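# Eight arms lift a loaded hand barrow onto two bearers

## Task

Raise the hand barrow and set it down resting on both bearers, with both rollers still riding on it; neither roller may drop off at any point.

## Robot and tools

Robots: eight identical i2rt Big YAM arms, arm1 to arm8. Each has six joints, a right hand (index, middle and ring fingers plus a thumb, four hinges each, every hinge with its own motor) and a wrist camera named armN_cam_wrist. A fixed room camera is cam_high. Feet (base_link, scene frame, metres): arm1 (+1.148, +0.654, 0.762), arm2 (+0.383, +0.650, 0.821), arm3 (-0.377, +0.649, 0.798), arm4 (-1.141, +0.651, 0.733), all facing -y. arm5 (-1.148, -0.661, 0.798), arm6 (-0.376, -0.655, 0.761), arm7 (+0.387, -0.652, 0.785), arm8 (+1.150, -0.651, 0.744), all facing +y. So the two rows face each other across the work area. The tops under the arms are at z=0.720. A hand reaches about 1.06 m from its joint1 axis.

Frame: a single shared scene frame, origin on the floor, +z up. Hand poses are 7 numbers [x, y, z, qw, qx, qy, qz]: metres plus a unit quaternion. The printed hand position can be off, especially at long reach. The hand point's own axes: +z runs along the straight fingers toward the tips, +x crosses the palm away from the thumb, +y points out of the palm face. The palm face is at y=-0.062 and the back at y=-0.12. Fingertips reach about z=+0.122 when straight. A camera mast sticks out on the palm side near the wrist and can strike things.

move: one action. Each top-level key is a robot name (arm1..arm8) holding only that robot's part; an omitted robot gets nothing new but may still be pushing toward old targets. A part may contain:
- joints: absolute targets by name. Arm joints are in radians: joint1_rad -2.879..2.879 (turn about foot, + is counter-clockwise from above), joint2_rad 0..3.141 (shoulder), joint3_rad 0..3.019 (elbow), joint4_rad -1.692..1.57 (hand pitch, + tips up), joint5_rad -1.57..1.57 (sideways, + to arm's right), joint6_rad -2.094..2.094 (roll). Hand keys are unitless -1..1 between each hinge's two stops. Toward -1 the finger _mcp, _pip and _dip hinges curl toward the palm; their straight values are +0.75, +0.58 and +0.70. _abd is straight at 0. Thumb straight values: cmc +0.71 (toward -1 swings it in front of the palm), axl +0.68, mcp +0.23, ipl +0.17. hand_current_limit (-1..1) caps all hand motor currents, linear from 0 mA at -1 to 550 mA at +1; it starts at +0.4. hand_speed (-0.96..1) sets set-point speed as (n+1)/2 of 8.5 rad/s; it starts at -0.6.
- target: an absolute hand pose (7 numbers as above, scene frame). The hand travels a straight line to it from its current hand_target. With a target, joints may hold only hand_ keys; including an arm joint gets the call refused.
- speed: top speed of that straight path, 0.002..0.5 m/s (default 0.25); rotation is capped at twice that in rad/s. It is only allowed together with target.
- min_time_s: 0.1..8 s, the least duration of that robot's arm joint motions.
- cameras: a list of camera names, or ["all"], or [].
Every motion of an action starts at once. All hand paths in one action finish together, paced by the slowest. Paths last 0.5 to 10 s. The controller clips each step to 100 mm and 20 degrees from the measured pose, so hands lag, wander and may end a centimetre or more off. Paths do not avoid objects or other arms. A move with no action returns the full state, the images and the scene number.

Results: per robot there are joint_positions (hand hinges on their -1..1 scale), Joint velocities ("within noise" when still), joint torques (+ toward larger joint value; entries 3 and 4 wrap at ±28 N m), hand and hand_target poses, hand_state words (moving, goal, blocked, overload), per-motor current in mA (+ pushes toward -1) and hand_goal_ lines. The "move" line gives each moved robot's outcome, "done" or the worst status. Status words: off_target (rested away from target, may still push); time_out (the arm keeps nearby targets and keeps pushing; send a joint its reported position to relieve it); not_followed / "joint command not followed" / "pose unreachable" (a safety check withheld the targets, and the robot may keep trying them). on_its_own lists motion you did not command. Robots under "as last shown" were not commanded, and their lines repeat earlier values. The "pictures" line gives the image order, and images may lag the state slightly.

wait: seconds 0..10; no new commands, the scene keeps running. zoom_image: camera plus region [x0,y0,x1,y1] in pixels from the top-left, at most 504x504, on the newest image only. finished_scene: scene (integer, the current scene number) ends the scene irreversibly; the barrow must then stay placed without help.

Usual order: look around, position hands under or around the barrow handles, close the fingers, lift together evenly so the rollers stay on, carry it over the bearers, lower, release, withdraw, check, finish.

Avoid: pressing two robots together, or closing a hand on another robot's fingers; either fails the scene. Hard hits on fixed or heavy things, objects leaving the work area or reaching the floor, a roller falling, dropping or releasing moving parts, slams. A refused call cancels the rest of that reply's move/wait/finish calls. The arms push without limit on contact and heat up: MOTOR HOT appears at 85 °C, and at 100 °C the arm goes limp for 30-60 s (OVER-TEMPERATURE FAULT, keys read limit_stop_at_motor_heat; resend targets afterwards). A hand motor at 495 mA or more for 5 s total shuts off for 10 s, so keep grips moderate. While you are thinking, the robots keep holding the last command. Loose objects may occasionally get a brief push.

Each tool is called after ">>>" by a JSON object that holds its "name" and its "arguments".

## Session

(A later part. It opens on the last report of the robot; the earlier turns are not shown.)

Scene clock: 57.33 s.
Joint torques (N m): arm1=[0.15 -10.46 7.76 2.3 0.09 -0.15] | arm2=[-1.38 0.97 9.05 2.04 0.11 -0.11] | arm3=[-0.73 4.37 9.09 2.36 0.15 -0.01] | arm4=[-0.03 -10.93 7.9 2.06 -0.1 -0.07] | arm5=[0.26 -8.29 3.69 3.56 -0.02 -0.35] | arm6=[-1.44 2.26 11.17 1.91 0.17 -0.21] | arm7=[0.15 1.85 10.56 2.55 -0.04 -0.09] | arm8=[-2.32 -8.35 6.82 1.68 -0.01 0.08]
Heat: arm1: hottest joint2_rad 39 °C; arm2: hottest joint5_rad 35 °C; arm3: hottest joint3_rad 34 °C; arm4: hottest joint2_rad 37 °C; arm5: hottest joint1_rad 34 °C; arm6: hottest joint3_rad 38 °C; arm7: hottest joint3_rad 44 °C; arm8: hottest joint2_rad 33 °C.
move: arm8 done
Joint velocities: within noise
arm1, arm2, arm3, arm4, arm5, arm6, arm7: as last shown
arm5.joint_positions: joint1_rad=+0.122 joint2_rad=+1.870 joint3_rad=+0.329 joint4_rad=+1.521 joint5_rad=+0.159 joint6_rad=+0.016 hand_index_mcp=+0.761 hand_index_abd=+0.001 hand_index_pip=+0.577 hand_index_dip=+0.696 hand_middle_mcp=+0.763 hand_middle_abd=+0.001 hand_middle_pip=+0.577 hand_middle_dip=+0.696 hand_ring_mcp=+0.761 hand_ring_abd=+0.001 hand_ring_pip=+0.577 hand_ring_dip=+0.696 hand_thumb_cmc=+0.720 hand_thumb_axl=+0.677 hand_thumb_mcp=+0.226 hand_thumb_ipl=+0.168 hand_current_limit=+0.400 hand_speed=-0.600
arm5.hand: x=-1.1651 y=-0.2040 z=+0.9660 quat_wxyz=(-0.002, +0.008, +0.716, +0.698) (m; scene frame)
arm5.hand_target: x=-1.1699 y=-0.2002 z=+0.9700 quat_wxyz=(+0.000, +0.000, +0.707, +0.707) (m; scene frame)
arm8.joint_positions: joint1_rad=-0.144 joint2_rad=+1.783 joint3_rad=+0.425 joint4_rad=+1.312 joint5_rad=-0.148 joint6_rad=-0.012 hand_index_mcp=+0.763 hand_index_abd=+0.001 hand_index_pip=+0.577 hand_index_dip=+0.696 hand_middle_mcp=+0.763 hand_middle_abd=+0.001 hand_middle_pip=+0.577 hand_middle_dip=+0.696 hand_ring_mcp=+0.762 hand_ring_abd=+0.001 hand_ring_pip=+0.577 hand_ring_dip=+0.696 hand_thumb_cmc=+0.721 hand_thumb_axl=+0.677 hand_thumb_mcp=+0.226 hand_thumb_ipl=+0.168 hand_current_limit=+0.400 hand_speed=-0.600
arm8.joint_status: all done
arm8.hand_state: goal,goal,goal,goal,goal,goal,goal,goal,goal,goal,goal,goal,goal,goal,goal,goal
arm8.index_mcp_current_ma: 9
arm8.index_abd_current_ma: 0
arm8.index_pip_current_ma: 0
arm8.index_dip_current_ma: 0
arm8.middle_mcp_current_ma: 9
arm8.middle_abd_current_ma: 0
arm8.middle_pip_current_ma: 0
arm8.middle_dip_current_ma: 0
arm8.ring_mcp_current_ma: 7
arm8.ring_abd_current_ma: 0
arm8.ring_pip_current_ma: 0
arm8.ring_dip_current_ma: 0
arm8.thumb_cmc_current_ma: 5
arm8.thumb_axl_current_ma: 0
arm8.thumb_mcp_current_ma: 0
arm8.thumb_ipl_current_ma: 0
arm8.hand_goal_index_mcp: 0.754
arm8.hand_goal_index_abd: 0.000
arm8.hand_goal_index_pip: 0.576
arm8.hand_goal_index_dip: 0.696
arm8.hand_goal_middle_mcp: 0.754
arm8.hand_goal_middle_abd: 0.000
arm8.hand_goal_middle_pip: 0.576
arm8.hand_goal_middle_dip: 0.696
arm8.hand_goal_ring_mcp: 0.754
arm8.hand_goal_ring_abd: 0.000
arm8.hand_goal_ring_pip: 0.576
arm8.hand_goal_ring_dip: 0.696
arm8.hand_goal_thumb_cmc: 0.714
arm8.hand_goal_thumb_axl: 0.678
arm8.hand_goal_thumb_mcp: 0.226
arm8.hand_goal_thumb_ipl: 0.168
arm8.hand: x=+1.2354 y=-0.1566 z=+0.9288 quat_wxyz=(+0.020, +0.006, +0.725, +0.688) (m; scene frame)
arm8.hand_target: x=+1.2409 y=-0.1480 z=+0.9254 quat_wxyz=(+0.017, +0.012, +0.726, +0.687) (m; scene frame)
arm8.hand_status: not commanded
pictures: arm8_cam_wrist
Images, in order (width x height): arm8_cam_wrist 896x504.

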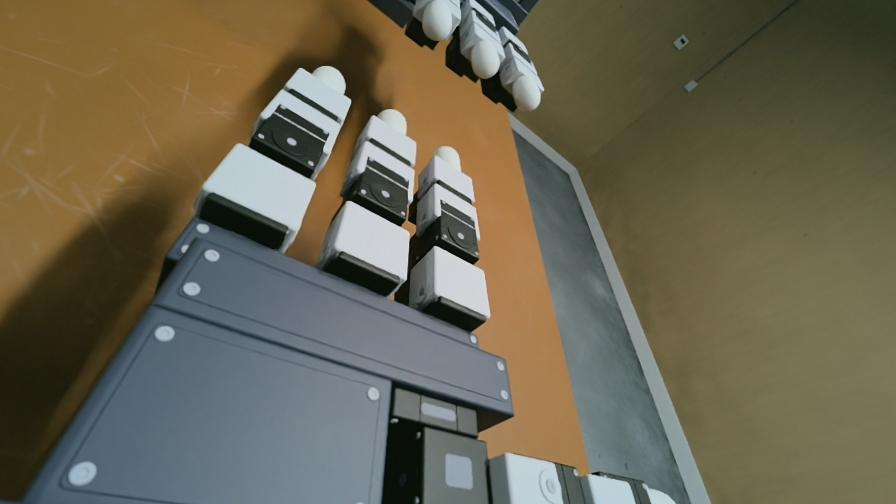

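>>> {"name": "move", "arguments": {"arm1": {"target": [1.22, 0.12, 0.91, 0.7071, 0.7071, 0, 0], "speed": 0.15}, "arm8": {"target": [1.22, -0.20, 0.91, 0, 0, 0.7071, 0.7071], "speed": 0.15}, "arm4": {"target": [-1.17, 0.12, 0.91, 0.7071, 0.7071, 0, 0], "speed": 0.15}, "arm5": {"target": [-1.17, -0.20, 0.90, 0, 0, 0.7071, 0.7071], "speed": 0.15}, "cameras": ["arm1_cam_wrist", "arm8_cam_wrist", "arm4_cam_wrist", "arm5_cam_wrist"]}}

>>> {"name": "zoom_image", "arguments": {"camera": "arm5_cam_wrist", "region": [500, 260, 740, 430]}}

>>> {"name": "zoom_image", "arguments": {"camera": "arm1_cam_wrist", "region": [480, 260, 896, 504]}}

Scene clock: 62.83 s.
Joint torques (N m): arm1=[0.09 -12.04 5.16 3.23 0.08 -0.16] | arm2=[-1.32 0.97 9.03 2.1 0.11 -0.1] | arm3=[-0.5 4.66 9.17 2.35 0.15 -0.03] | arm4=[0.15 -12.63 5.35 3.86 -0.08 -0.08] | arm5=[0.97 -9.52 1.78 3.51 0.23 0.02] | arm6=[-1.44 2.2 11.18 1.91 0.17 -0.21] | arm7=[0.21 1.85 10.59 2.54 -0.05 -0.09] | arm8=[-0.73 -7.88 2.43 2.85 0 0.09]
Heat: arm1: hottest joint2_rad 39 °C; arm2: hottest joint5_rad 35 °C; arm3: hottest joint3_rad 34 °C; arm4: hottest joint2_rad 37 °C; arm5: hottest joint1_rad 34 °C; arm6: hottest joint3_rad 39 °C; arm7: hottest joint3_rad 44 °C; arm8: hottest joint2_rad 33 °C.
move: arm1 done; arm4 done; arm5 off_target; arm8 done
Joint velocities: within noise
arm1.joint_positions: joint1_rad=+0.277 joint2_rad=+1.990 joint3_rad=+0.558 joint4_rad=+1.422 joint5_rad=+0.259 joint6_rad=+0.011 hand_index_mcp=+0.763 hand_index_abd=+0.000 hand_index_pip=+0.577 hand_index_dip=+0.696 hand_middle_mcp=+0.763 hand_middle_abd=+0.000 hand_middle_pip=+0.577 hand_middle_dip=+0.696 hand_ring_mcp=+0.762 hand_ring_abd=+0.000 hand_ring_pip=+0.577 hand_ring_dip=+0.696 hand_thumb_cmc=+0.721 hand_thumb_axl=+0.677 hand_thumb_mcp=+0.226 hand_thumb_ipl=+0.168 hand_current_limit=+0.400 hand_speed=-0.600
arm1.joint_status: not commanded
arm1.hand_state: goal,goal,goal,goal,goal,goal,goal,goal,goal,goal,goal,goal,goal,goal,goal,goal
arm1.index_mcp_current_ma: 47
arm1.index_abd_current_ma: 2
arm1.index_pip_current_ma: 3
arm1.index_dip_current_ma: 0
arm1.middle_mcp_current_ma: 45
arm1.middle_abd_current_ma: 2
arm1.middle_pip_current_ma: 3
arm1.middle_dip_current_ma: 0
arm1.ring_mcp_current_ma: 41
arm1.ring_abd_current_ma: 2
arm1.ring_pip_current_ma: 3
arm1.ring_dip_current_ma: 0
arm1.thumb_cmc_current_ma: 34
arm1.thumb_axl_current_ma: -4
arm1.thumb_mcp_current_ma: -1
arm1.thumb_ipl_current_ma: -2
arm1.hand_goal_index_mcp: 0.754
arm1.hand_goal_index_abd: 0.000
arm1.hand_goal_index_pip: 0.576
arm1.hand_goal_index_dip: 0.696
arm1.hand_goal_middle_mcp: 0.754
arm1.hand_goal_middle_abd: 0.000
arm1.hand_goal_middle_pip: 0.576
arm1.hand_goal_middle_dip: 0.696
arm1.hand_goal_ring_mcp: 0.754
arm1.hand_goal_ring_abd: 0.000
arm1.hand_goal_ring_pip: 0.576
arm1.hand_goal_ring_dip: 0.696
arm1.hand_goal_thumb_cmc: 0.714
arm1.hand_goal_thumb_axl: 0.678
arm1.hand_goal_thumb_mcp: 0.226
arm1.hand_goal_thumb_ipl: 0.168
arm1.hand: x=+1.2167 y=+0.1247 z=+0.9077 quat_wxyz=(+0.699, +0.715, -0.002, +0.001) (m; scene frame)
arm1.hand_target: x=+1.2200 y=+0.1202 z=+0.9099 quat_wxyz=(+0.707, +0.707, +0.000, +0.000) (m; scene frame)
arm1.hand_status: done (0.006 m and 1.3 deg from the pose sent, 0.062 m and 0.6 deg at the start)
arm2, arm3, arm6, arm7: as last shown
arm4.joint_positions: joint1_rad=-0.032 joint2_rad=+1.877 joint3_rad=+0.504 joint4_rad=+1.348 joint5_rad=-0.014 joint6_rad=-0.010 hand_index_mcp=+0.762 hand_index_abd=+0.000 hand_index_pip=+0.577 hand_index_dip=+0.696 hand_middle_mcp=+0.763 hand_middle_abd=+0.000 hand_middle_pip=+0.577 hand_middle_dip=+0.696 hand_ring_mcp=+0.763 hand_ring_abd=+0.000 hand_ring_pip=+0.577 hand_ring_dip=+0.696 hand_thumb_cmc=+0.723 hand_thumb_axl=+0.677 hand_thumb_mcp=+0.226 hand_thumb_ipl=+0.168 hand_current_limit=+0.400 hand_speed=-0.600
arm4.joint_status: not commanded
arm4.hand_state: goal,goal,goal,goal,goal,goal,goal,goal,goal,goal,goal,goal,goal,goal,goal,goal
arm4.index_mcp_current_ma: 42
arm4.index_abd_current_ma: 2
arm4.index_pip_current_ma: 3
arm4.index_dip_current_ma: 0
arm4.middle_mcp_current_ma: 46
arm4.middle_abd_current_ma: 2
arm4.middle_pip_current_ma: 3
arm4.middle_dip_current_ma: 0
arm4.ring_mcp_current_ma: 45
arm4.ring_abd_current_ma: 2
arm4.ring_pip_current_ma: 3
arm4.ring_dip_current_ma: 0
arm4.thumb_cmc_current_ma: 43
arm4.thumb_axl_current_ma: -4
arm4.thumb_mcp_current_ma: -2
arm4.thumb_ipl_current_ma: -2
arm4.hand_goal_index_mcp: 0.754
arm4.hand_goal_index_abd: 0.000
arm4.hand_goal_index_pip: 0.576
arm4.hand_goal_index_dip: 0.696
arm4.hand_goal_middle_mcp: 0.754
arm4.hand_goal_middle_abd: 0.000
arm4.hand_goal_middle_pip: 0.576
arm4.hand_goal_middle_dip: 0.696
arm4.hand_goal_ring_mcp: 0.754
arm4.hand_goal_ring_abd: 0.000
arm4.hand_goal_ring_pip: 0.576
arm4.hand_goal_ring_dip: 0.696
arm4.hand_goal_thumb_cmc: 0.714
arm4.hand_goal_thumb_axl: 0.678
arm4.hand_goal_thumb_mcp: 0.226
arm4.hand_goal_thumb_ipl: 0.168
arm4.hand: x=-1.1662 y=+0.1248 z=+0.9075 quat_wxyz=(+0.698, +0.716, +0.005, -0.002) (m; scene frame)
arm4.hand_target: x=-1.1700 y=+0.1202 z=+0.9099 quat_wxyz=(+0.707, +0.707, +0.000, +0.000) (m; scene frame)
arm4.hand_status: done (0.007 m and 1.6 deg from the pose sent, 0.066 m and 0.8 deg at the start)
arm5.joint_positions: joint1_rad=+0.130 joint2_rad=+2.043 joint3_rad=+0.342 joint4_rad=+1.537 joint5_rad=+0.184 joint6_rad=+0.019 hand_index_mcp=+0.761 hand_index_abd=+0.001 hand_index_pip=+0.577 hand_index_dip=+0.696 hand_middle_mcp=+0.763 hand_middle_abd=+0.001 hand_middle_pip=+0.577 hand_middle_dip=+0.696 hand_ring_mcp=+0.761 hand_ring_abd=+0.001 hand_ring_pip=+0.577 hand_ring_dip=+0.696 hand_thumb_cmc=+0.721 hand_thumb_axl=+0.677 hand_thumb_mcp=+0.226 hand_thumb_ipl=+0.168 hand_current_limit=+0.400 hand_speed=-0.600
arm5.joint_status: not commanded
arm5.hand_state: goal,goal,goal,goal,goal,goal,goal,goal,goal,goal,goal,goal,goal,goal,goal,goal
arm5.index_mcp_current_ma: 5
arm5.index_abd_current_ma: 0
arm5.index_pip_current_ma: 0
arm5.index_dip_current_ma: 0
arm5.middle_mcp_current_ma: 6
arm5.middle_abd_current_ma: 0
arm5.middle_pip_current_ma: 0
arm5.middle_dip_current_ma: 0
arm5.ring_mcp_current_ma: 4
arm5.ring_abd_current_ma: 0
arm5.ring_pip_current_ma: 0
arm5.ring_dip_current_ma: 0
arm5.thumb_cmc_current_ma: 4
arm5.thumb_axl_current_ma: 0
arm5.thumb_mcp_current_ma: 0
arm5.thumb_ipl_current_ma: 0
arm5.hand_goal_index_mcp: 0.754
arm5.hand_goal_index_abd: 0.000
arm5.hand_goal_index_pip: 0.576
arm5.hand_goal_index_dip: 0.696
arm5.hand_goal_middle_mcp: 0.754
arm5.hand_goal_middle_abd: 0.000
arm5.hand_goal_middle_pip: 0.576
arm5.hand_goal_middle_dip: 0.696
arm5.hand_goal_ring_mcp: 0.754
arm5.hand_goal_ring_abd: 0.000
arm5.hand_goal_ring_pip: 0.576
arm5.hand_goal_ring_dip: 0.696
arm5.hand_goal_thumb_cmc: 0.714
arm5.hand_goal_thumb_axl: 0.678
arm5.hand_goal_thumb_mcp: 0.226
arm5.hand_goal_thumb_ipl: 0.168
arm5.hand: x=-1.1647 y=-0.2011 z=+0.8981 quat_wxyz=(+0.012, +0.006, +0.763, +0.646) (m; scene frame)
arm5.hand_target: x=-1.1701 y=-0.1996 z=+0.9006 quat_wxyz=(+0.001, +0.009, +0.757, +0.654) (m; scene frame)
arm5.hand_status: off_target (0.006 m and 9.6 deg from the pose sent, 0.066 m and 1.7 deg at the start; a joint's target at an end of its range on 37 of 38 steps)
arm8.joint_positions: joint1_rad=-0.144 joint2_rad=+1.872 joint3_rad=+0.324 joint4_rad=+1.533 joint5_rad=-0.172 joint6_rad=+0.002 hand_index_mcp=+0.763 hand_index_abd=+0.001 hand_index_pip=+0.577 hand_index_dip=+0.696 hand_middle_mcp=+0.763 hand_middle_abd=+0.001 hand_middle_pip=+0.577 hand_middle_dip=+0.696 hand_ring_mcp=+0.762 hand_ring_abd=+0.001 hand_ring_pip=+0.577 hand_ring_dip=+0.696 hand_thumb_cmc=+0.721 hand_thumb_axl=+0.677 hand_thumb_mcp=+0.226 hand_thumb_ipl=+0.168 hand_current_limit=+0.400 hand_speed=-0.600
arm8.joint_status: not commanded
arm8.hand_state: goal,goal,goal,goal,goal,goal,goal,goal,goal,goal,goal,goal,goal,goal,goal,goal
arm8.index_mcp_current_ma: 9
arm8.index_abd_current_ma: 0
arm8.index_pip_current_ma: 0
arm8.index_dip_current_ma: 0
arm8.middle_mcp_current_ma: 9
arm8.middle_abd_current_ma: 0
arm8.middle_pip_current_ma: 0
arm8.middle_dip_current_ma: 0
arm8.ring_mcp_current_ma: 7
arm8.ring_abd_current_ma: 0
arm8.ring_pip_current_ma: 0
arm8.ring_dip_current_ma: 0
arm8.thumb_cmc_current_ma: 6
arm8.thumb_axl_current_ma: 0
arm8.thumb_mcp_current_ma: 0
arm8.thumb_ipl_current_ma: 0
arm8.hand_goal_index_mcp: 0.754
arm8.hand_goal_index_abd: 0.000
arm8.hand_goal_index_pip: 0.576
arm8.hand_goal_index_dip: 0.696
arm8.hand_goal_middle_mcp: 0.754
arm8.hand_goal_middle_abd: 0.000
arm8.hand_goal_middle_pip: 0.576
arm8.hand_goal_middle_dip: 0.696
arm8.hand_goal_ring_mcp: 0.754
arm8.hand_goal_ring_abd: 0.000
arm8.hand_goal_ring_pip: 0.576
arm8.hand_goal_ring_dip: 0.696
arm8.hand_goal_thumb_cmc: 0.714
arm8.hand_goal_thumb_axl: 0.678
arm8.hand_goal_thumb_mcp: 0.226
arm8.hand_goal_thumb_ipl: 0.168
arm8.hand: x=+1.2247 y=-0.1986 z=+0.9134 quat_wxyz=(+0.008, +0.001, +0.715, +0.699) (m; scene frame)
arm8.hand_target: x=+1.2201 y=-0.1999 z=+0.9105 quat_wxyz=(+0.000, +0.000, +0.714, +0.700) (m; scene frame)
arm8.hand_status: done (0.006 m and 1.5 deg from the pose sent, 0.050 m and 3.8 deg at the start; a joint's target at an end of its range on 24 of 38 steps)
pictures: arm1_cam_wrist, arm4_cam_wrist, arm5_cam_wrist, arm8_cam_wrist
Images, in order (width x height): arm1_cam_wrist 896x504, arm4_cam_wrist 896x504, arm5_cam_wrist 896x504, arm8_cam_wrist 896x504.

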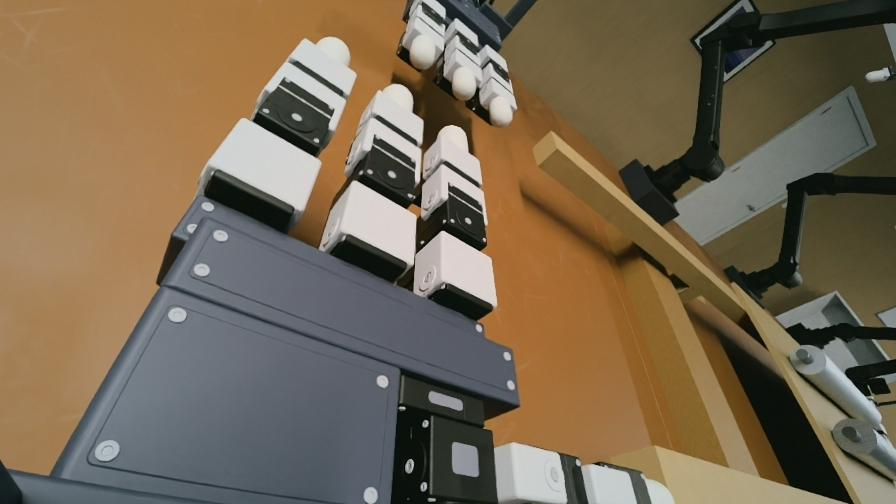

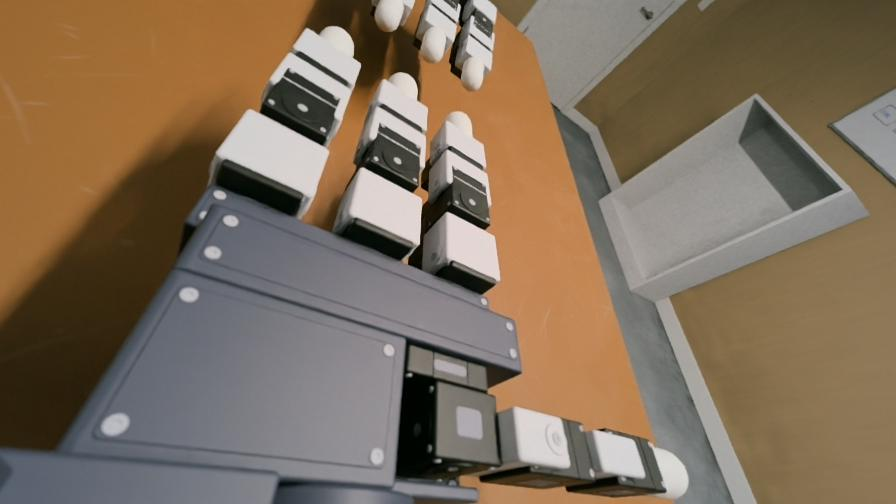

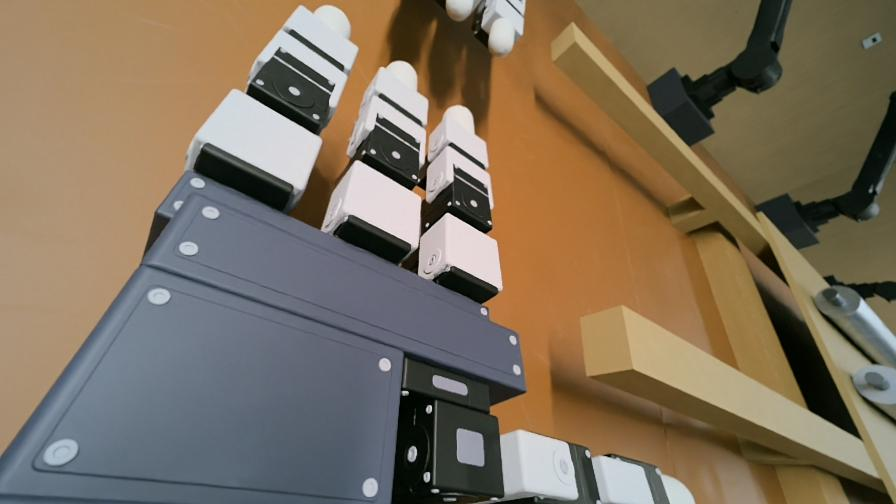

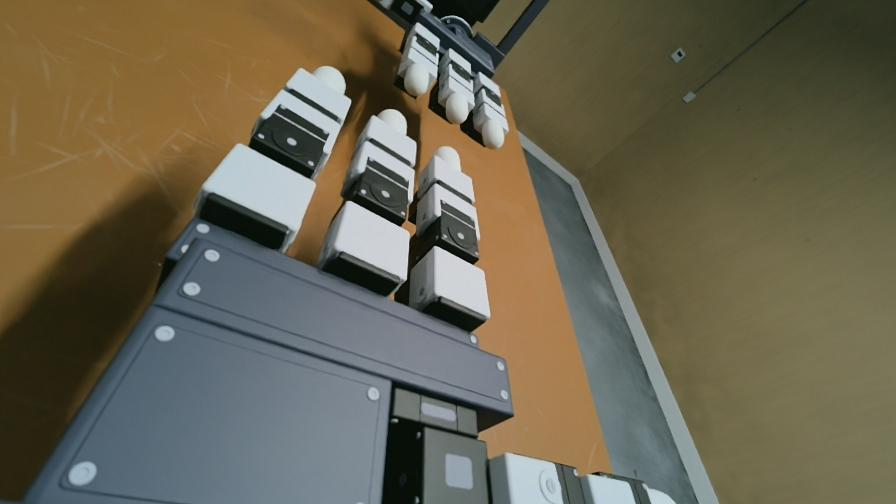

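Scaled by 2.100.

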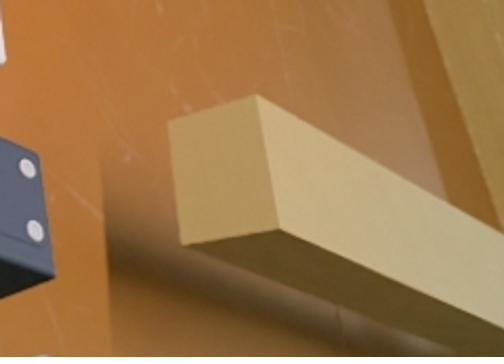

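Scaled by 1.212.

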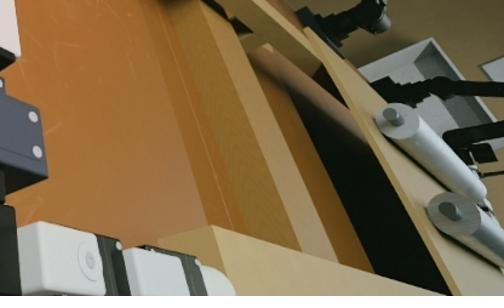

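>>> {"name": "move", "arguments": {"arm1": {"target": [1.17, 0.22, 1.08, 0.3827, 0.9239, 0, 0], "speed": 0.25}, "arm8": {"target": [1.17, -0.28, 1.08, 0, 0, 0.9239, 0.3827], "speed": 0.25}, "arm4": {"target": [-1.12, 0.22, 1.08, 0.3827, 0.9239, 0, 0], "speed": 0.25}, "arm5": {"target": [-1.12, -0.28, 1.08, 0, 0, 0.9239, 0.3827], "speed": 0.25}, "cameras": []}}

>>> {"name": "move", "arguments": {"arm1": {"target": [0.92, 0.30, 1.05, 0, 1, 0, 0], "speed": 0.25}, "arm8": {"target": [0.96, -0.36, 1.05, 0, 0, 1, 0], "speed": 0.25}, "arm4": {"target": [-0.90, 0.30, 1.05, 0, 1, 0, 0], "speed": 0.25}, "arm5": {"target": [-0.86, -0.36, 1.05, 0, 0, 1, 0], "speed": 0.25}, "cameras": ["arm1_cam_wrist", "arm8_cam_wrist", "arm4_cam_wrist", "arm5_cam_wrist", "cam_high"]}}

Scene clock: 79.50 s.
Joint torques (N m): arm1=[-0.85 -3.72 15.76 1.88 0.11 0.11] | arm2=[-1.44 0.97 9.09 2.09 0.11 -0.1] | arm3=[-0.62 4.31 9.25 2.47 0.12 -0.03] | arm4=[1.44 -4.01 14.32 1.57 0.28 -0.01] | arm5=[-1.2 0.38 14.52 1.62 0.02 -0.32] | arm6=[-1.49 2.26 11.15 1.89 0.17 -0.21] | arm7=[0.15 1.96 10.58 2.55 -0.04 -0.09] | arm8=[-0.56 -0.91 17.07 1.31 0.16 0.09]
Heat: arm1: hottest joint2_rad 39 °C; arm2: hottest joint3_rad 34 °C; arm3: hottest joint3_rad 35 °C; arm4: hottest joint2_rad 38 °C; arm5: hottest joint1_rad 34 °C; arm6: hottest joint3_rad 40 °C; arm7: hottest joint3_rad 45 °C; arm8: hottest joint2_rad 33 °C.
move: arm1 off_target; arm4 off_target; arm5 off_target; arm8 off_target
Joint velocities: within noise
arm1.joint_positions: joint1_rad=+0.209 joint2_rad=+0.817 joint3_rad=+0.717 joint4_rad=-0.723 joint5_rad=+0.128 joint6_rad=+0.116 hand_index_mcp=+0.763 hand_index_abd=+0.000 hand_index_pip=+0.577 hand_index_dip=+0.696 hand_middle_mcp=+0.763 hand_middle_abd=+0.000 hand_middle_pip=+0.577 hand_middle_dip=+0.696 hand_ring_mcp=+0.762 hand_ring_abd=+0.000 hand_ring_pip=+0.577 hand_ring_dip=+0.696 hand_thumb_cmc=+0.721 hand_thumb_axl=+0.677 hand_thumb_mcp=+0.225 hand_thumb_ipl=+0.168 hand_current_limit=+0.400 hand_speed=-0.600
arm1.joint_status: not commanded
arm1.hand_state: goal,goal,goal,goal,goal,goal,goal,goal,goal,goal,goal,goal,goal,goal,goal,goal
arm1.index_mcp_current_ma: 47
arm1.index_abd_current_ma: 2
arm1.index_pip_current_ma: 3
arm1.index_dip_current_ma: 0
arm1.middle_mcp_current_ma: 45
arm1.middle_abd_current_ma: 2
arm1.middle_pip_current_ma: 3
arm1.middle_dip_current_ma: 0
arm1.ring_mcp_current_ma: 41
arm1.ring_abd_current_ma: 2
arm1.ring_pip_current_ma: 3
arm1.ring_dip_current_ma: 0
arm1.thumb_cmc_current_ma: 35
arm1.thumb_axl_current_ma: -4
arm1.thumb_mcp_current_ma: -6
arm1.thumb_ipl_current_ma: -2
arm1.hand_goal_index_mcp: 0.754
arm1.hand_goal_index_abd: 0.000
arm1.hand_goal_index_pip: 0.576
arm1.hand_goal_index_dip: 0.696
arm1.hand_goal_middle_mcp: 0.754
arm1.hand_goal_middle_abd: 0.000
arm1.hand_goal_middle_pip: 0.576
arm1.hand_goal_middle_dip: 0.696
arm1.hand_goal_ring_mcp: 0.754
arm1.hand_goal_ring_abd: 0.000
arm1.hand_goal_ring_pip: 0.576
arm1.hand_goal_ring_dip: 0.696
arm1.hand_goal_thumb_cmc: 0.714
arm1.hand_goal_thumb_axl: 0.678
arm1.hand_goal_thumb_mcp: 0.226
arm1.hand_goal_thumb_ipl: 0.168
arm1.hand: x=+1.1728 y=+0.2309 z=+1.0493 quat_wxyz=(+0.363, +0.932, +0.011, -0.005) (m; scene frame)
arm1.hand_target: x=+1.1700 y=+0.2217 z=+1.0796 quat_wxyz=(+0.383, +0.924, +0.000, +0.000) (m; scene frame)
arm1.hand_status: off_target (0.033 m and 2.8 deg from the pose sent, 0.202 m and 43.7 deg at the start)
arm2, arm3, arm6, arm7: as last shown
arm4.joint_positions: joint1_rad=+0.145 joint2_rad=+0.816 joint3_rad=+0.797 joint4_rad=-0.794 joint5_rad=+0.122 joint6_rad=+0.114 hand_index_mcp=+0.762 hand_index_abd=+0.000 hand_index_pip=+0.577 hand_index_dip=+0.696 hand_middle_mcp=+0.763 hand_middle_abd=+0.000 hand_middle_pip=+0.577 hand_middle_dip=+0.696 hand_ring_mcp=+0.763 hand_ring_abd=+0.000 hand_ring_pip=+0.577 hand_ring_dip=+0.696 hand_thumb_cmc=+0.723 hand_thumb_axl=+0.677 hand_thumb_mcp=+0.225 hand_thumb_ipl=+0.168 hand_current_limit=+0.400 hand_speed=-0.600
arm4.joint_status: not commanded
arm4.hand_state: goal,goal,goal,goal,goal,goal,goal,goal,goal,goal,goal,goal,goal,goal,goal,goal
arm4.index_mcp_current_ma: 42
arm4.index_abd_current_ma: 2
arm4.index_pip_current_ma: 3
arm4.index_dip_current_ma: 0
arm4.middle_mcp_current_ma: 46
arm4.middle_abd_current_ma: 2
arm4.middle_pip_current_ma: 3
arm4.middle_dip_current_ma: 0
arm4.ring_mcp_current_ma: 45
arm4.ring_abd_current_ma: 2
arm4.ring_pip_current_ma: 3
arm4.ring_dip_current_ma: 0
arm4.thumb_cmc_current_ma: 45
arm4.thumb_axl_current_ma: -4
arm4.thumb_mcp_current_ma: -6
arm4.thumb_ipl_current_ma: -2
arm4.hand_goal_index_mcp: 0.754
arm4.hand_goal_index_abd: 0.000
arm4.hand_goal_index_pip: 0.576
arm4.hand_goal_index_dip: 0.696
arm4.hand_goal_middle_mcp: 0.754
arm4.hand_goal_middle_abd: 0.000
arm4.hand_goal_middle_pip: 0.576
arm4.hand_goal_middle_dip: 0.696
arm4.hand_goal_ring_mcp: 0.754
arm4.hand_goal_ring_abd: 0.000
arm4.hand_goal_ring_pip: 0.576
arm4.hand_goal_ring_dip: 0.696
arm4.hand_goal_thumb_cmc: 0.714
arm4.hand_goal_thumb_axl: 0.678
arm4.hand_goal_thumb_mcp: 0.226
arm4.hand_goal_thumb_ipl: 0.168
arm4.hand: x=-1.1244 y=+0.2274 z=+1.0579 quat_wxyz=(+0.373, +0.928, +0.002, -0.004) (m; scene frame)
arm4.hand_target: x=-1.1201 y=+0.2209 z=+1.0797 quat_wxyz=(+0.383, +0.924, +0.000, +0.000) (m; scene frame)
arm4.hand_status: off_target (0.024 m and 1.3 deg from the pose sent, 0.202 m and 43.5 deg at the start)
arm5.joint_positions: joint1_rad=-0.037 joint2_rad=+0.640 joint3_rad=+0.551 joint4_rad=-0.732 joint5_rad=-0.012 joint6_rad=+0.001 hand_index_mcp=+0.761 hand_index_abd=+0.001 hand_index_pip=+0.577 hand_index_dip=+0.696 hand_middle_mcp=+0.763 hand_middle_abd=+0.001 hand_middle_pip=+0.577 hand_middle_dip=+0.696 hand_ring_mcp=+0.761 hand_ring_abd=+0.001 hand_ring_pip=+0.577 hand_ring_dip=+0.696 hand_thumb_cmc=+0.721 hand_thumb_axl=+0.677 hand_thumb_mcp=+0.225 hand_thumb_ipl=+0.168 hand_current_limit=+0.400 hand_speed=-0.600
arm5.joint_status: not commanded
arm5.hand_state: goal,goal,goal,goal,goal,goal,goal,goal,goal,goal,goal,goal,goal,goal,goal,goal
arm5.index_mcp_current_ma: 5
arm5.index_abd_current_ma: 0
arm5.index_pip_current_ma: 0
arm5.index_dip_current_ma: 0
arm5.middle_mcp_current_ma: 7
arm5.middle_abd_current_ma: 0
arm5.middle_pip_current_ma: 0
arm5.middle_dip_current_ma: 0
arm5.ring_mcp_current_ma: 5
arm5.ring_abd_current_ma: 0
arm5.ring_pip_current_ma: 0
arm5.ring_dip_current_ma: 0
arm5.thumb_cmc_current_ma: 4
arm5.thumb_axl_current_ma: 0
arm5.thumb_mcp_current_ma: 0
arm5.thumb_ipl_current_ma: 0
arm5.hand_goal_index_mcp: 0.754
arm5.hand_goal_index_abd: 0.000
arm5.hand_goal_index_pip: 0.576
arm5.hand_goal_index_dip: 0.696
arm5.hand_goal_middle_mcp: 0.754
arm5.hand_goal_middle_abd: 0.000
arm5.hand_goal_middle_pip: 0.576
arm5.hand_goal_middle_dip: 0.696
arm5.hand_goal_ring_mcp: 0.754
arm5.hand_goal_ring_abd: 0.000
arm5.hand_goal_ring_pip: 0.576
arm5.hand_goal_ring_dip: 0.696
arm5.hand_goal_thumb_cmc: 0.714
arm5.hand_goal_thumb_axl: 0.678
arm5.hand_goal_thumb_mcp: 0.226
arm5.hand_goal_thumb_ipl: 0.168
arm5.hand: x=-1.1238 y=-0.2895 z=+1.0495 quat_wxyz=(-0.005, +0.002, +0.932, +0.364) (m; scene frame)
arm5.hand_target: x=-1.1201 y=-0.2816 z=+1.0798 quat_wxyz=(+0.000, +0.000, +0.924, +0.383) (m; scene frame)
arm5.hand_status: off_target (0.032 m and 2.4 deg from the pose sent, 0.203 m and 35.6 deg at the start)
arm8.joint_positions: joint1_rad=+0.012 joint2_rad=+0.610 joint3_rad=+0.682 joint4_rad=-0.887 joint5_rad=-0.025 joint6_rad=-0.013 hand_index_mcp=+0.764 hand_index_abd=+0.001 hand_index_pip=+0.577 hand_index_dip=+0.696 hand_middle_mcp=+0.763 hand_middle_abd=+0.001 hand_middle_pip=+0.577 hand_middle_dip=+0.696 hand_ring_mcp=+0.762 hand_ring_abd=+0.001 hand_ring_pip=+0.577 hand_ring_dip=+0.696 hand_thumb_cmc=+0.721 hand_thumb_axl=+0.677 hand_thumb_mcp=+0.225 hand_thumb_ipl=+0.168 hand_current_limit=+0.400 hand_speed=-0.600
arm8.joint_status: not commanded
arm8.hand_state: goal,goal,goal,goal,goal,goal,goal,goal,goal,goal,goal,goal,goal,goal,goal,goal
arm8.index_mcp_current_ma: 10
arm8.index_abd_current_ma: 0
arm8.index_pip_current_ma: 0
arm8.index_dip_current_ma: 0
arm8.middle_mcp_current_ma: 9
arm8.middle_abd_current_ma: 0
arm8.middle_pip_current_ma: 0
arm8.middle_dip_current_ma: 0
arm8.ring_mcp_current_ma: 8
arm8.ring_abd_current_ma: 0
arm8.ring_pip_current_ma: 0
arm8.ring_dip_current_ma: 0
arm8.thumb_cmc_current_ma: 6
arm8.thumb_axl_current_ma: 0
arm8.thumb_mcp_current_ma: -1
arm8.thumb_ipl_current_ma: 0
arm8.hand_goal_index_mcp: 0.754
arm8.hand_goal_index_abd: 0.000
arm8.hand_goal_index_pip: 0.576
arm8.hand_goal_index_dip: 0.696
arm8.hand_goal_middle_mcp: 0.754
arm8.hand_goal_middle_abd: 0.000
arm8.hand_goal_middle_pip: 0.576
arm8.hand_goal_middle_dip: 0.696
arm8.hand_goal_ring_mcp: 0.754
arm8.hand_goal_ring_abd: 0.000
arm8.hand_goal_ring_pip: 0.576
arm8.hand_goal_ring_dip: 0.696
arm8.hand_goal_thumb_cmc: 0.714
arm8.hand_goal_thumb_axl: 0.678
arm8.hand_goal_thumb_mcp: 0.226
arm8.hand_goal_thumb_ipl: 0.168
arm8.hand: x=+1.1734 y=-0.2862 z=+1.0508 quat_wxyz=(+0.003, +0.000, +0.931, +0.366) (m; scene frame)
arm8.hand_target: x=+1.1701 y=-0.2812 z=+1.0797 quat_wxyz=(+0.000, +0.000, +0.924, +0.383) (m; scene frame)
arm8.hand_status: off_target (0.030 m and 2.1 deg from the pose sent, 0.193 m and 43.8 deg at the start)
pictures: none
No camera images: "cameras" was empty.

Scene clock: 82.07 s.
Joint torques (N m): arm1=[-0.73 -6.77 13.7 0.43 0.1 -0.09] | arm2=[-1.32 0.79 9.05 2.1 0.11 -0.11] | arm3=[-0.5 4.19 9.25 2.37 0.12 -0.03] | arm4=[1.14 -9.64 12.27 -0.31 0.04 0.02] | arm5=[-1.08 -6.3 12.59 -0.01 0.16 -0.24] | arm6=[-1.49 2.26 11.17 1.91 0.17 -0.21] | arm7=[0.15 1.9 10.58 2.55 -0.04 -0.09] | arm8=[-0.73 -4.6 14.71 -0.08 0.06 0.17]
Heat: arm1: hottest joint2_rad 39 °C; arm2: hottest joint3_rad 35 °C; arm3: hottest joint3_rad 35 °C; arm4: hottest joint2_rad 38 °C; arm5: hottest joint1_rad 34 °C; arm6: hottest joint3_rad 40 °C; arm7: hottest joint3_rad 45 °C; arm8: hottest joint2_rad 33 °C.
move: arm1 off_target; arm4 off_target; arm5 off_target; arm8 off_target
Joint velocities: within noise
arm1.joint_positions: joint1_rad=-0.638 joint2_rad=+1.195 joint3_rad=+1.237 joint4_rad=-1.631 joint5_rad=-0.012 joint6_rad=-0.650 hand_index_mcp=+0.755 hand_index_abd=+0.000 hand_index_pip=+0.577 hand_index_dip=+0.696 hand_middle_mcp=+0.755 hand_middle_abd=+0.000 hand_middle_pip=+0.577 hand_middle_dip=+0.696 hand_ring_mcp=+0.755 hand_ring_abd=+0.000 hand_ring_pip=+0.577 hand_ring_dip=+0.696 hand_thumb_cmc=+0.716 hand_thumb_axl=+0.677 hand_thumb_mcp=+0.224 hand_thumb_ipl=+0.168 hand_current_limit=+0.400 hand_speed=-0.600
arm1.joint_status: not commanded
arm1.hand_state: goal,goal,goal,goal,goal,goal,goal,goal,goal,goal,goal,goal,goal,goal,goal,goal
arm1.index_mcp_current_ma: 6
arm1.index_abd_current_ma: 2
arm1.index_pip_current_ma: 3
arm1.index_dip_current_ma: 0
arm1.middle_mcp_current_ma: 6
arm1.middle_abd_current_ma: 2
arm1.middle_pip_current_ma: 3
arm1.middle_dip_current_ma: 0
arm1.ring_mcp_current_ma: 6
arm1.ring_abd_current_ma: 2
arm1.ring_pip_current_ma: 3
arm1.ring_dip_current_ma: 0
arm1.thumb_cmc_current_ma: 11
arm1.thumb_axl_current_ma: -4
arm1.thumb_mcp_current_ma: -14
arm1.thumb_ipl_current_ma: -2
arm1.hand_goal_index_mcp: 0.754
arm1.hand_goal_index_abd: 0.000
arm1.hand_goal_index_pip: 0.576
arm1.hand_goal_index_dip: 0.696
arm1.hand_goal_middle_mcp: 0.754
arm1.hand_goal_middle_abd: 0.000
arm1.hand_goal_middle_pip: 0.576
arm1.hand_goal_middle_dip: 0.696
arm1.hand_goal_ring_mcp: 0.754
arm1.hand_goal_ring_abd: 0.000
arm1.hand_goal_ring_pip: 0.576
arm1.hand_goal_ring_dip: 0.696
arm1.hand_goal_thumb_cmc: 0.714
arm1.hand_goal_thumb_axl: 0.678
arm1.hand_goal_thumb_mcp: 0.226
arm1.hand_goal_thumb_ipl: 0.168
arm1.hand: x=+0.9286 y=+0.3091 z=+1.0333 quat_wxyz=(-0.010, +1.000, -0.004, +0.009) (m; scene frame)
arm1.hand_target: x=+0.9203 y=+0.3006 z=+1.0497 quat_wxyz=(+0.000, +1.000, +0.000, +0.000) (m; scene frame)
arm1.hand_status: off_target (0.021 m and 1.6 deg from the pose sent, 0.262 m and 42.6 deg at the start)
arm2, arm3, arm6, arm7: as last shown
arm4.joint_positions: joint1_rad=+0.757 joint2_rad=+1.297 joint3_rad=+1.401 joint4_rad=-1.673 joint5_rad=+0.006 joint6_rad=+0.775 hand_index_mcp=+0.755 hand_index_abd=+0.000 hand_index_pip=+0.577 hand_index_dip=+0.696 hand_middle_mcp=+0.755 hand_middle_abd=+0.000 hand_middle_pip=+0.577 hand_middle_dip=+0.696 hand_ring_mcp=+0.755 hand_ring_abd=+0.000 hand_ring_pip=+0.577 hand_ring_dip=+0.696 hand_thumb_cmc=+0.717 hand_thumb_axl=+0.677 hand_thumb_mcp=+0.224 hand_thumb_ipl=+0.168 hand_current_limit=+0.400 hand_speed=-0.600
arm4.joint_status: not commanded
arm4.hand_state: goal,goal,goal,goal,goal,goal,goal,goal,goal,goal,goal,goal,goal,goal,goal,goal
arm4.index_mcp_current_ma: 6
arm4.index_abd_current_ma: 2
arm4.index_pip_current_ma: 3
arm4.index_dip_current_ma: 0
arm4.middle_mcp_current_ma: 7
arm4.middle_abd_current_ma: 2
arm4.middle_pip_current_ma: 3
arm4.middle_dip_current_ma: 0
arm4.ring_mcp_current_ma: 6
arm4.ring_abd_current_ma: 2
arm4.ring_pip_current_ma: 3
arm4.ring_dip_current_ma: 0
arm4.thumb_cmc_current_ma: 16
arm4.thumb_axl_current_ma: -4
arm4.thumb_mcp_current_ma: -14
arm4.thumb_ipl_current_ma: -2
arm4.hand_goal_index_mcp: 0.754
arm4.hand_goal_index_abd: 0.000
arm4.hand_goal_index_pip: 0.576
arm4.hand_goal_index_dip: 0.696
arm4.hand_goal_middle_mcp: 0.754
arm4.hand_goal_middle_abd: 0.000
arm4.hand_goal_middle_pip: 0.576
arm4.hand_goal_middle_dip: 0.696
arm4.hand_goal_ring_mcp: 0.754
arm4.hand_goal_ring_abd: 0.000
arm4.hand_goal_ring_pip: 0.576
arm4.hand_goal_ring_dip: 0.696
arm4.hand_goal_thumb_cmc: 0.714
arm4.hand_goal_thumb_axl: 0.678
arm4.hand_goal_thumb_mcp: 0.226
arm4.hand_goal_thumb_ipl: 0.168
arm4.hand: x=-0.9081 y=+0.3043 z=+1.0388 quat_wxyz=(+0.003, +1.000, +0.002, -0.001) (m; scene frame)
arm4.hand_target: x=-0.9002 y=+0.3003 z=+1.0497 quat_wxyz=(+0.006, +1.000, +0.000, +0.004) (m; scene frame)
arm4.hand_status: off_target (0.014 m and 0.4 deg from the pose sent, 0.236 m and 43.8 deg at the start; a joint's target at an end of its range on 28 of 77 steps)
arm5.joint_positions: joint1_rad=-0.908 joint2_rad=+1.216 joint3_rad=+1.153 joint4_rad=-1.534 joint5_rad=-0.004 joint6_rad=-0.873 hand_index_mcp=+0.755 hand_index_abd=+0.001 hand_index_pip=+0.577 hand_index_dip=+0.696 hand_middle_mcp=+0.755 hand_middle_abd=+0.001 hand_middle_pip=+0.577 hand_middle_dip=+0.696 hand_ring_mcp=+0.755 hand_ring_abd=+0.001 hand_ring_pip=+0.577 hand_ring_dip=+0.696 hand_thumb_cmc=+0.716 hand_thumb_axl=+0.677 hand_thumb_mcp=+0.224 hand_thumb_ipl=+0.168 hand_current_limit=+0.400 hand_speed=-0.600
arm5.joint_status: not commanded
arm5.hand_state: goal,goal,goal,goal,goal,goal,goal,goal,goal,goal,goal,goal,goal,goal,goal,goal
arm5.index_mcp_current_ma: 0
arm5.index_abd_current_ma: 0
arm5.index_pip_current_ma: 0
arm5.index_dip_current_ma: 0
arm5.middle_mcp_current_ma: 0
arm5.middle_abd_current_ma: 0
arm5.middle_pip_current_ma: 0
arm5.middle_dip_current_ma: 0
arm5.ring_mcp_current_ma: 0
arm5.ring_abd_current_ma: 0
arm5.ring_pip_current_ma: 0
arm5.ring_dip_current_ma: 0
arm5.thumb_cmc_current_ma: 1
arm5.thumb_axl_current_ma: 0
arm5.thumb_mcp_current_ma: -1
arm5.thumb_ipl_current_ma: 0
arm5.hand_goal_index_mcp: 0.754
arm5.hand_goal_index_abd: 0.000
arm5.hand_goal_index_pip: 0.576
arm5.hand_goal_index_dip: 0.696
arm5.hand_goal_middle_mcp: 0.754
arm5.hand_goal_middle_abd: 0.000
arm5.hand_goal_middle_pip: 0.576
arm5.hand_goal_middle_dip: 0.696
arm5.hand_goal_ring_mcp: 0.754
arm5.hand_goal_ring_abd: 0.000
arm5.hand_goal_ring_pip: 0.576
arm5.hand_goal_ring_dip: 0.696
arm5.hand_goal_thumb_cmc: 0.714
arm5.hand_goal_thumb_axl: 0.678
arm5.hand_goal_thumb_mcp: 0.226
arm5.hand_goal_thumb_ipl: 0.168
arm5.hand: x=-0.8718 y=-0.3649 z=+1.0322 quat_wxyz=(-0.012, +0.003, +1.000, -0.009) (m; scene frame)
arm5.hand_target: x=-0.8604 y=-0.3605 z=+1.0500 quat_wxyz=(+0.001, +0.000, +1.000, +0.000) (m; scene frame)
arm5.hand_status: off_target (0.022 m and 1.8 deg from the pose sent, 0.273 m and 42.6 deg at the start)
arm8.joint_positions: joint1_rad=+0.823 joint2_rad=+1.085 joint3_rad=+1.203 joint4_rad=-1.699 joint5_rad=-0.004 joint6_rad=+0.781 hand_index_mcp=+0.755 hand_index_abd=+0.001 hand_index_pip=+0.577 hand_index_dip=+0.696 hand_middle_mcp=+0.755 hand_middle_abd=+0.001 hand_middle_pip=+0.577 hand_middle_dip=+0.696 hand_ring_mcp=+0.755 hand_ring_abd=+0.001 hand_ring_pip=+0.577 hand_ring_dip=+0.696 hand_thumb_cmc=+0.716 hand_thumb_axl=+0.677 hand_thumb_mcp=+0.224 hand_thumb_ipl=+0.168 hand_current_limit=+0.400 hand_speed=-0.600
arm8.joint_status: not commanded
arm8.hand_state: goal,goal,goal,goal,goal,goal,goal,goal,goal,goal,goal,goal,goal,goal,goal,goal
arm8.index_mcp_current_ma: 0
arm8.index_abd_current_ma: 0
arm8.index_pip_current_ma: 0
arm8.index_dip_current_ma: 0
arm8.middle_mcp_current_ma: 0
arm8.middle_abd_current_ma: 0
arm8.middle_pip_current_ma: 0
arm8.middle_dip_current_ma: 0
arm8.ring_mcp_current_ma: 0
arm8.ring_abd_current_ma: 0
arm8.ring_pip_current_ma: 0
arm8.ring_dip_current_ma: 0
arm8.thumb_cmc_current_ma: 1
arm8.thumb_axl_current_ma: 0
arm8.thumb_mcp_current_ma: -2
arm8.thumb_ipl_current_ma: 0
arm8.hand_goal_index_mcp: 0.754
arm8.hand_goal_index_abd: 0.000
arm8.hand_goal_index_pip: 0.576
arm8.hand_goal_index_dip: 0.696
arm8.hand_goal_middle_mcp: 0.754
arm8.hand_goal_middle_abd: 0.000
arm8.hand_goal_middle_pip: 0.576
arm8.hand_goal_middle_dip: 0.696
arm8.hand_goal_ring_mcp: 0.754
arm8.hand_goal_ring_abd: 0.000
arm8.hand_goal_ring_pip: 0.576
arm8.hand_goal_ring_dip: 0.696
arm8.hand_goal_thumb_cmc: 0.714
arm8.hand_goal_thumb_axl: 0.678
arm8.hand_goal_thumb_mcp: 0.226
arm8.hand_goal_thumb_ipl: 0.168
arm8.hand: x=+0.9693 y=-0.3647 z=+1.0333 quat_wxyz=(+0.010, -0.001, +1.000, -0.008) (m; scene frame)
arm8.hand_target: x=+0.9604 y=-0.3603 z=+1.0497 quat_wxyz=(-0.001, +0.000, +1.000, +0.000) (m; scene frame)
arm8.hand_status: off_target (0.020 m and 1.5 deg from the pose sent, 0.226 m and 43.0 deg at the start; a joint's target at an end of its range on 18 of 77 steps)
pictures: arm1_cam_wrist, arm4_cam_wrist, arm5_cam_wrist, arm8_cam_wrist, cam_high
Images, in order (width x height): arm1_cam_wrist 896x504, arm4_cam_wrist 896x504, arm5_cam_wrist 896x504, arm8_cam_wrist 896x504, cam_high 896x504.

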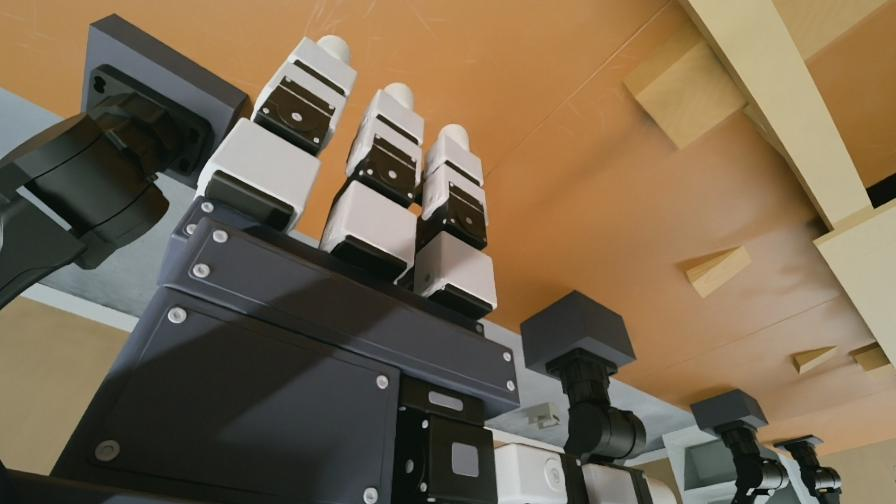

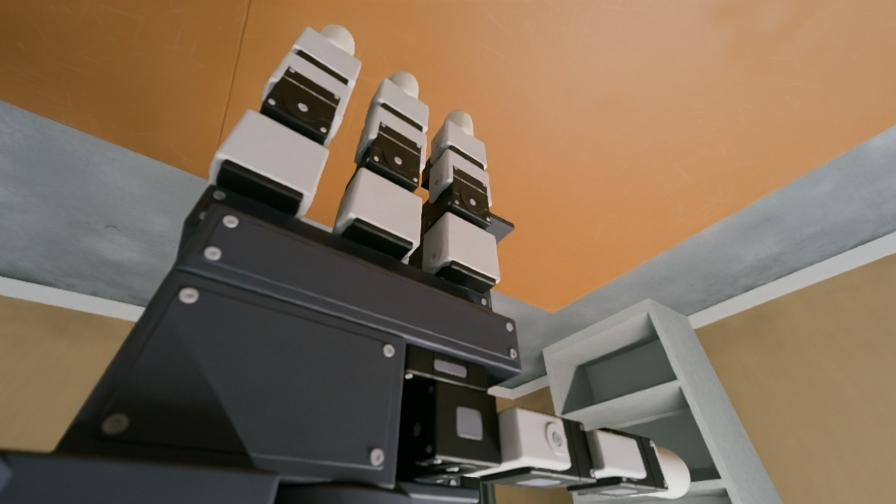

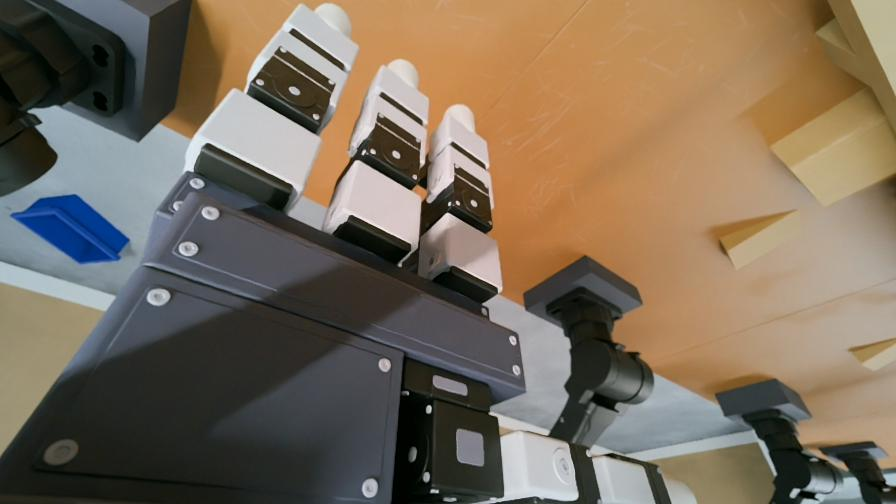

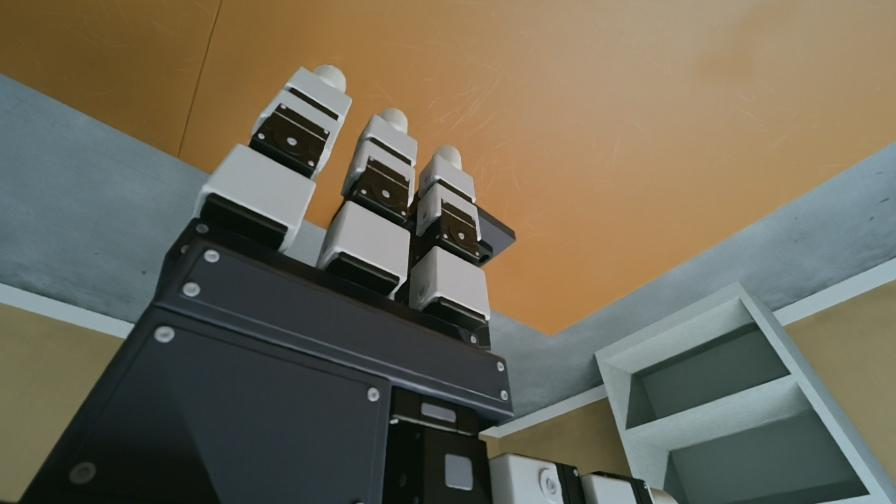

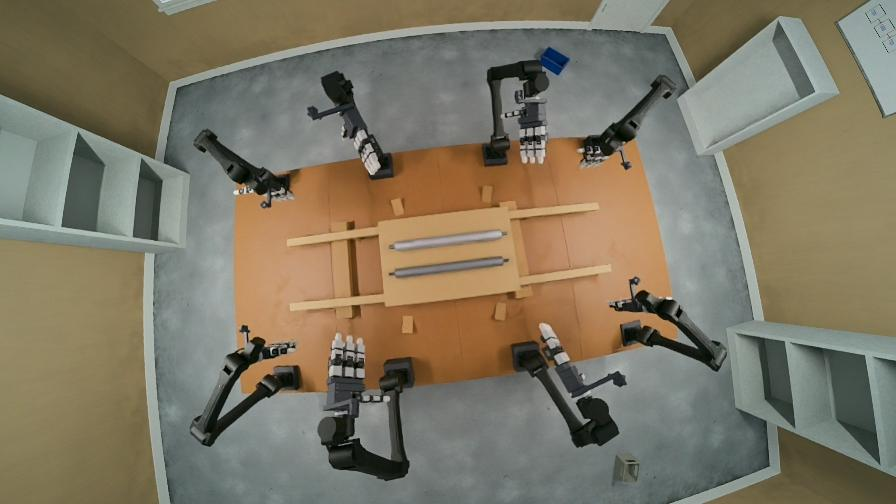

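>>> {"name": "zoom_image", "arguments": {"camera": "cam_high", "region": [190, 290, 340, 450]}}

>>> {"name": "zoom_image", "arguments": {"camera": "cam_high", "region": [190, 110, 340, 270]}}

>>> {"name": "zoom_image", "arguments": {"camera": "cam_high", "region": [560, 70, 710, 230]}}

>>> {"name": "zoom_image", "arguments": {"camera": "cam_high", "region": [580, 250, 730, 410]}}

Scaled by 3.150.

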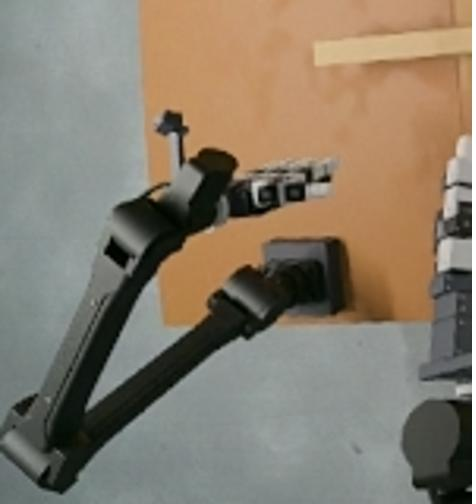

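Scaled by 3.150.

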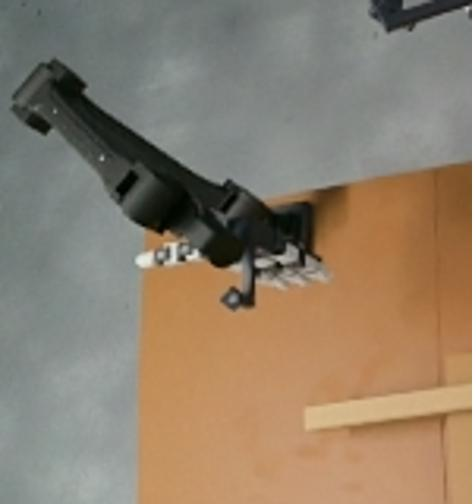

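Scaled by 3.150.

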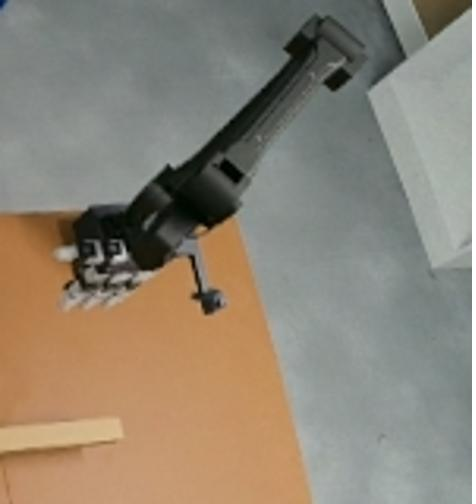

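Scaled by 3.150.

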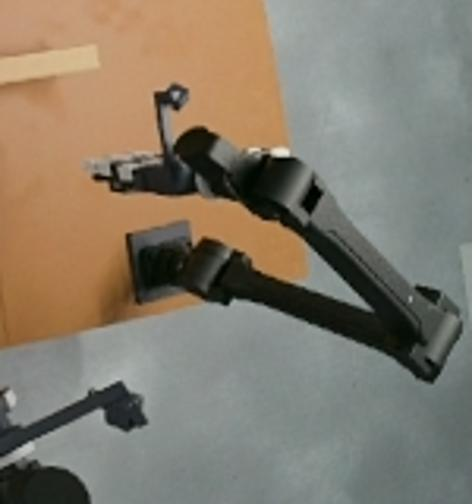

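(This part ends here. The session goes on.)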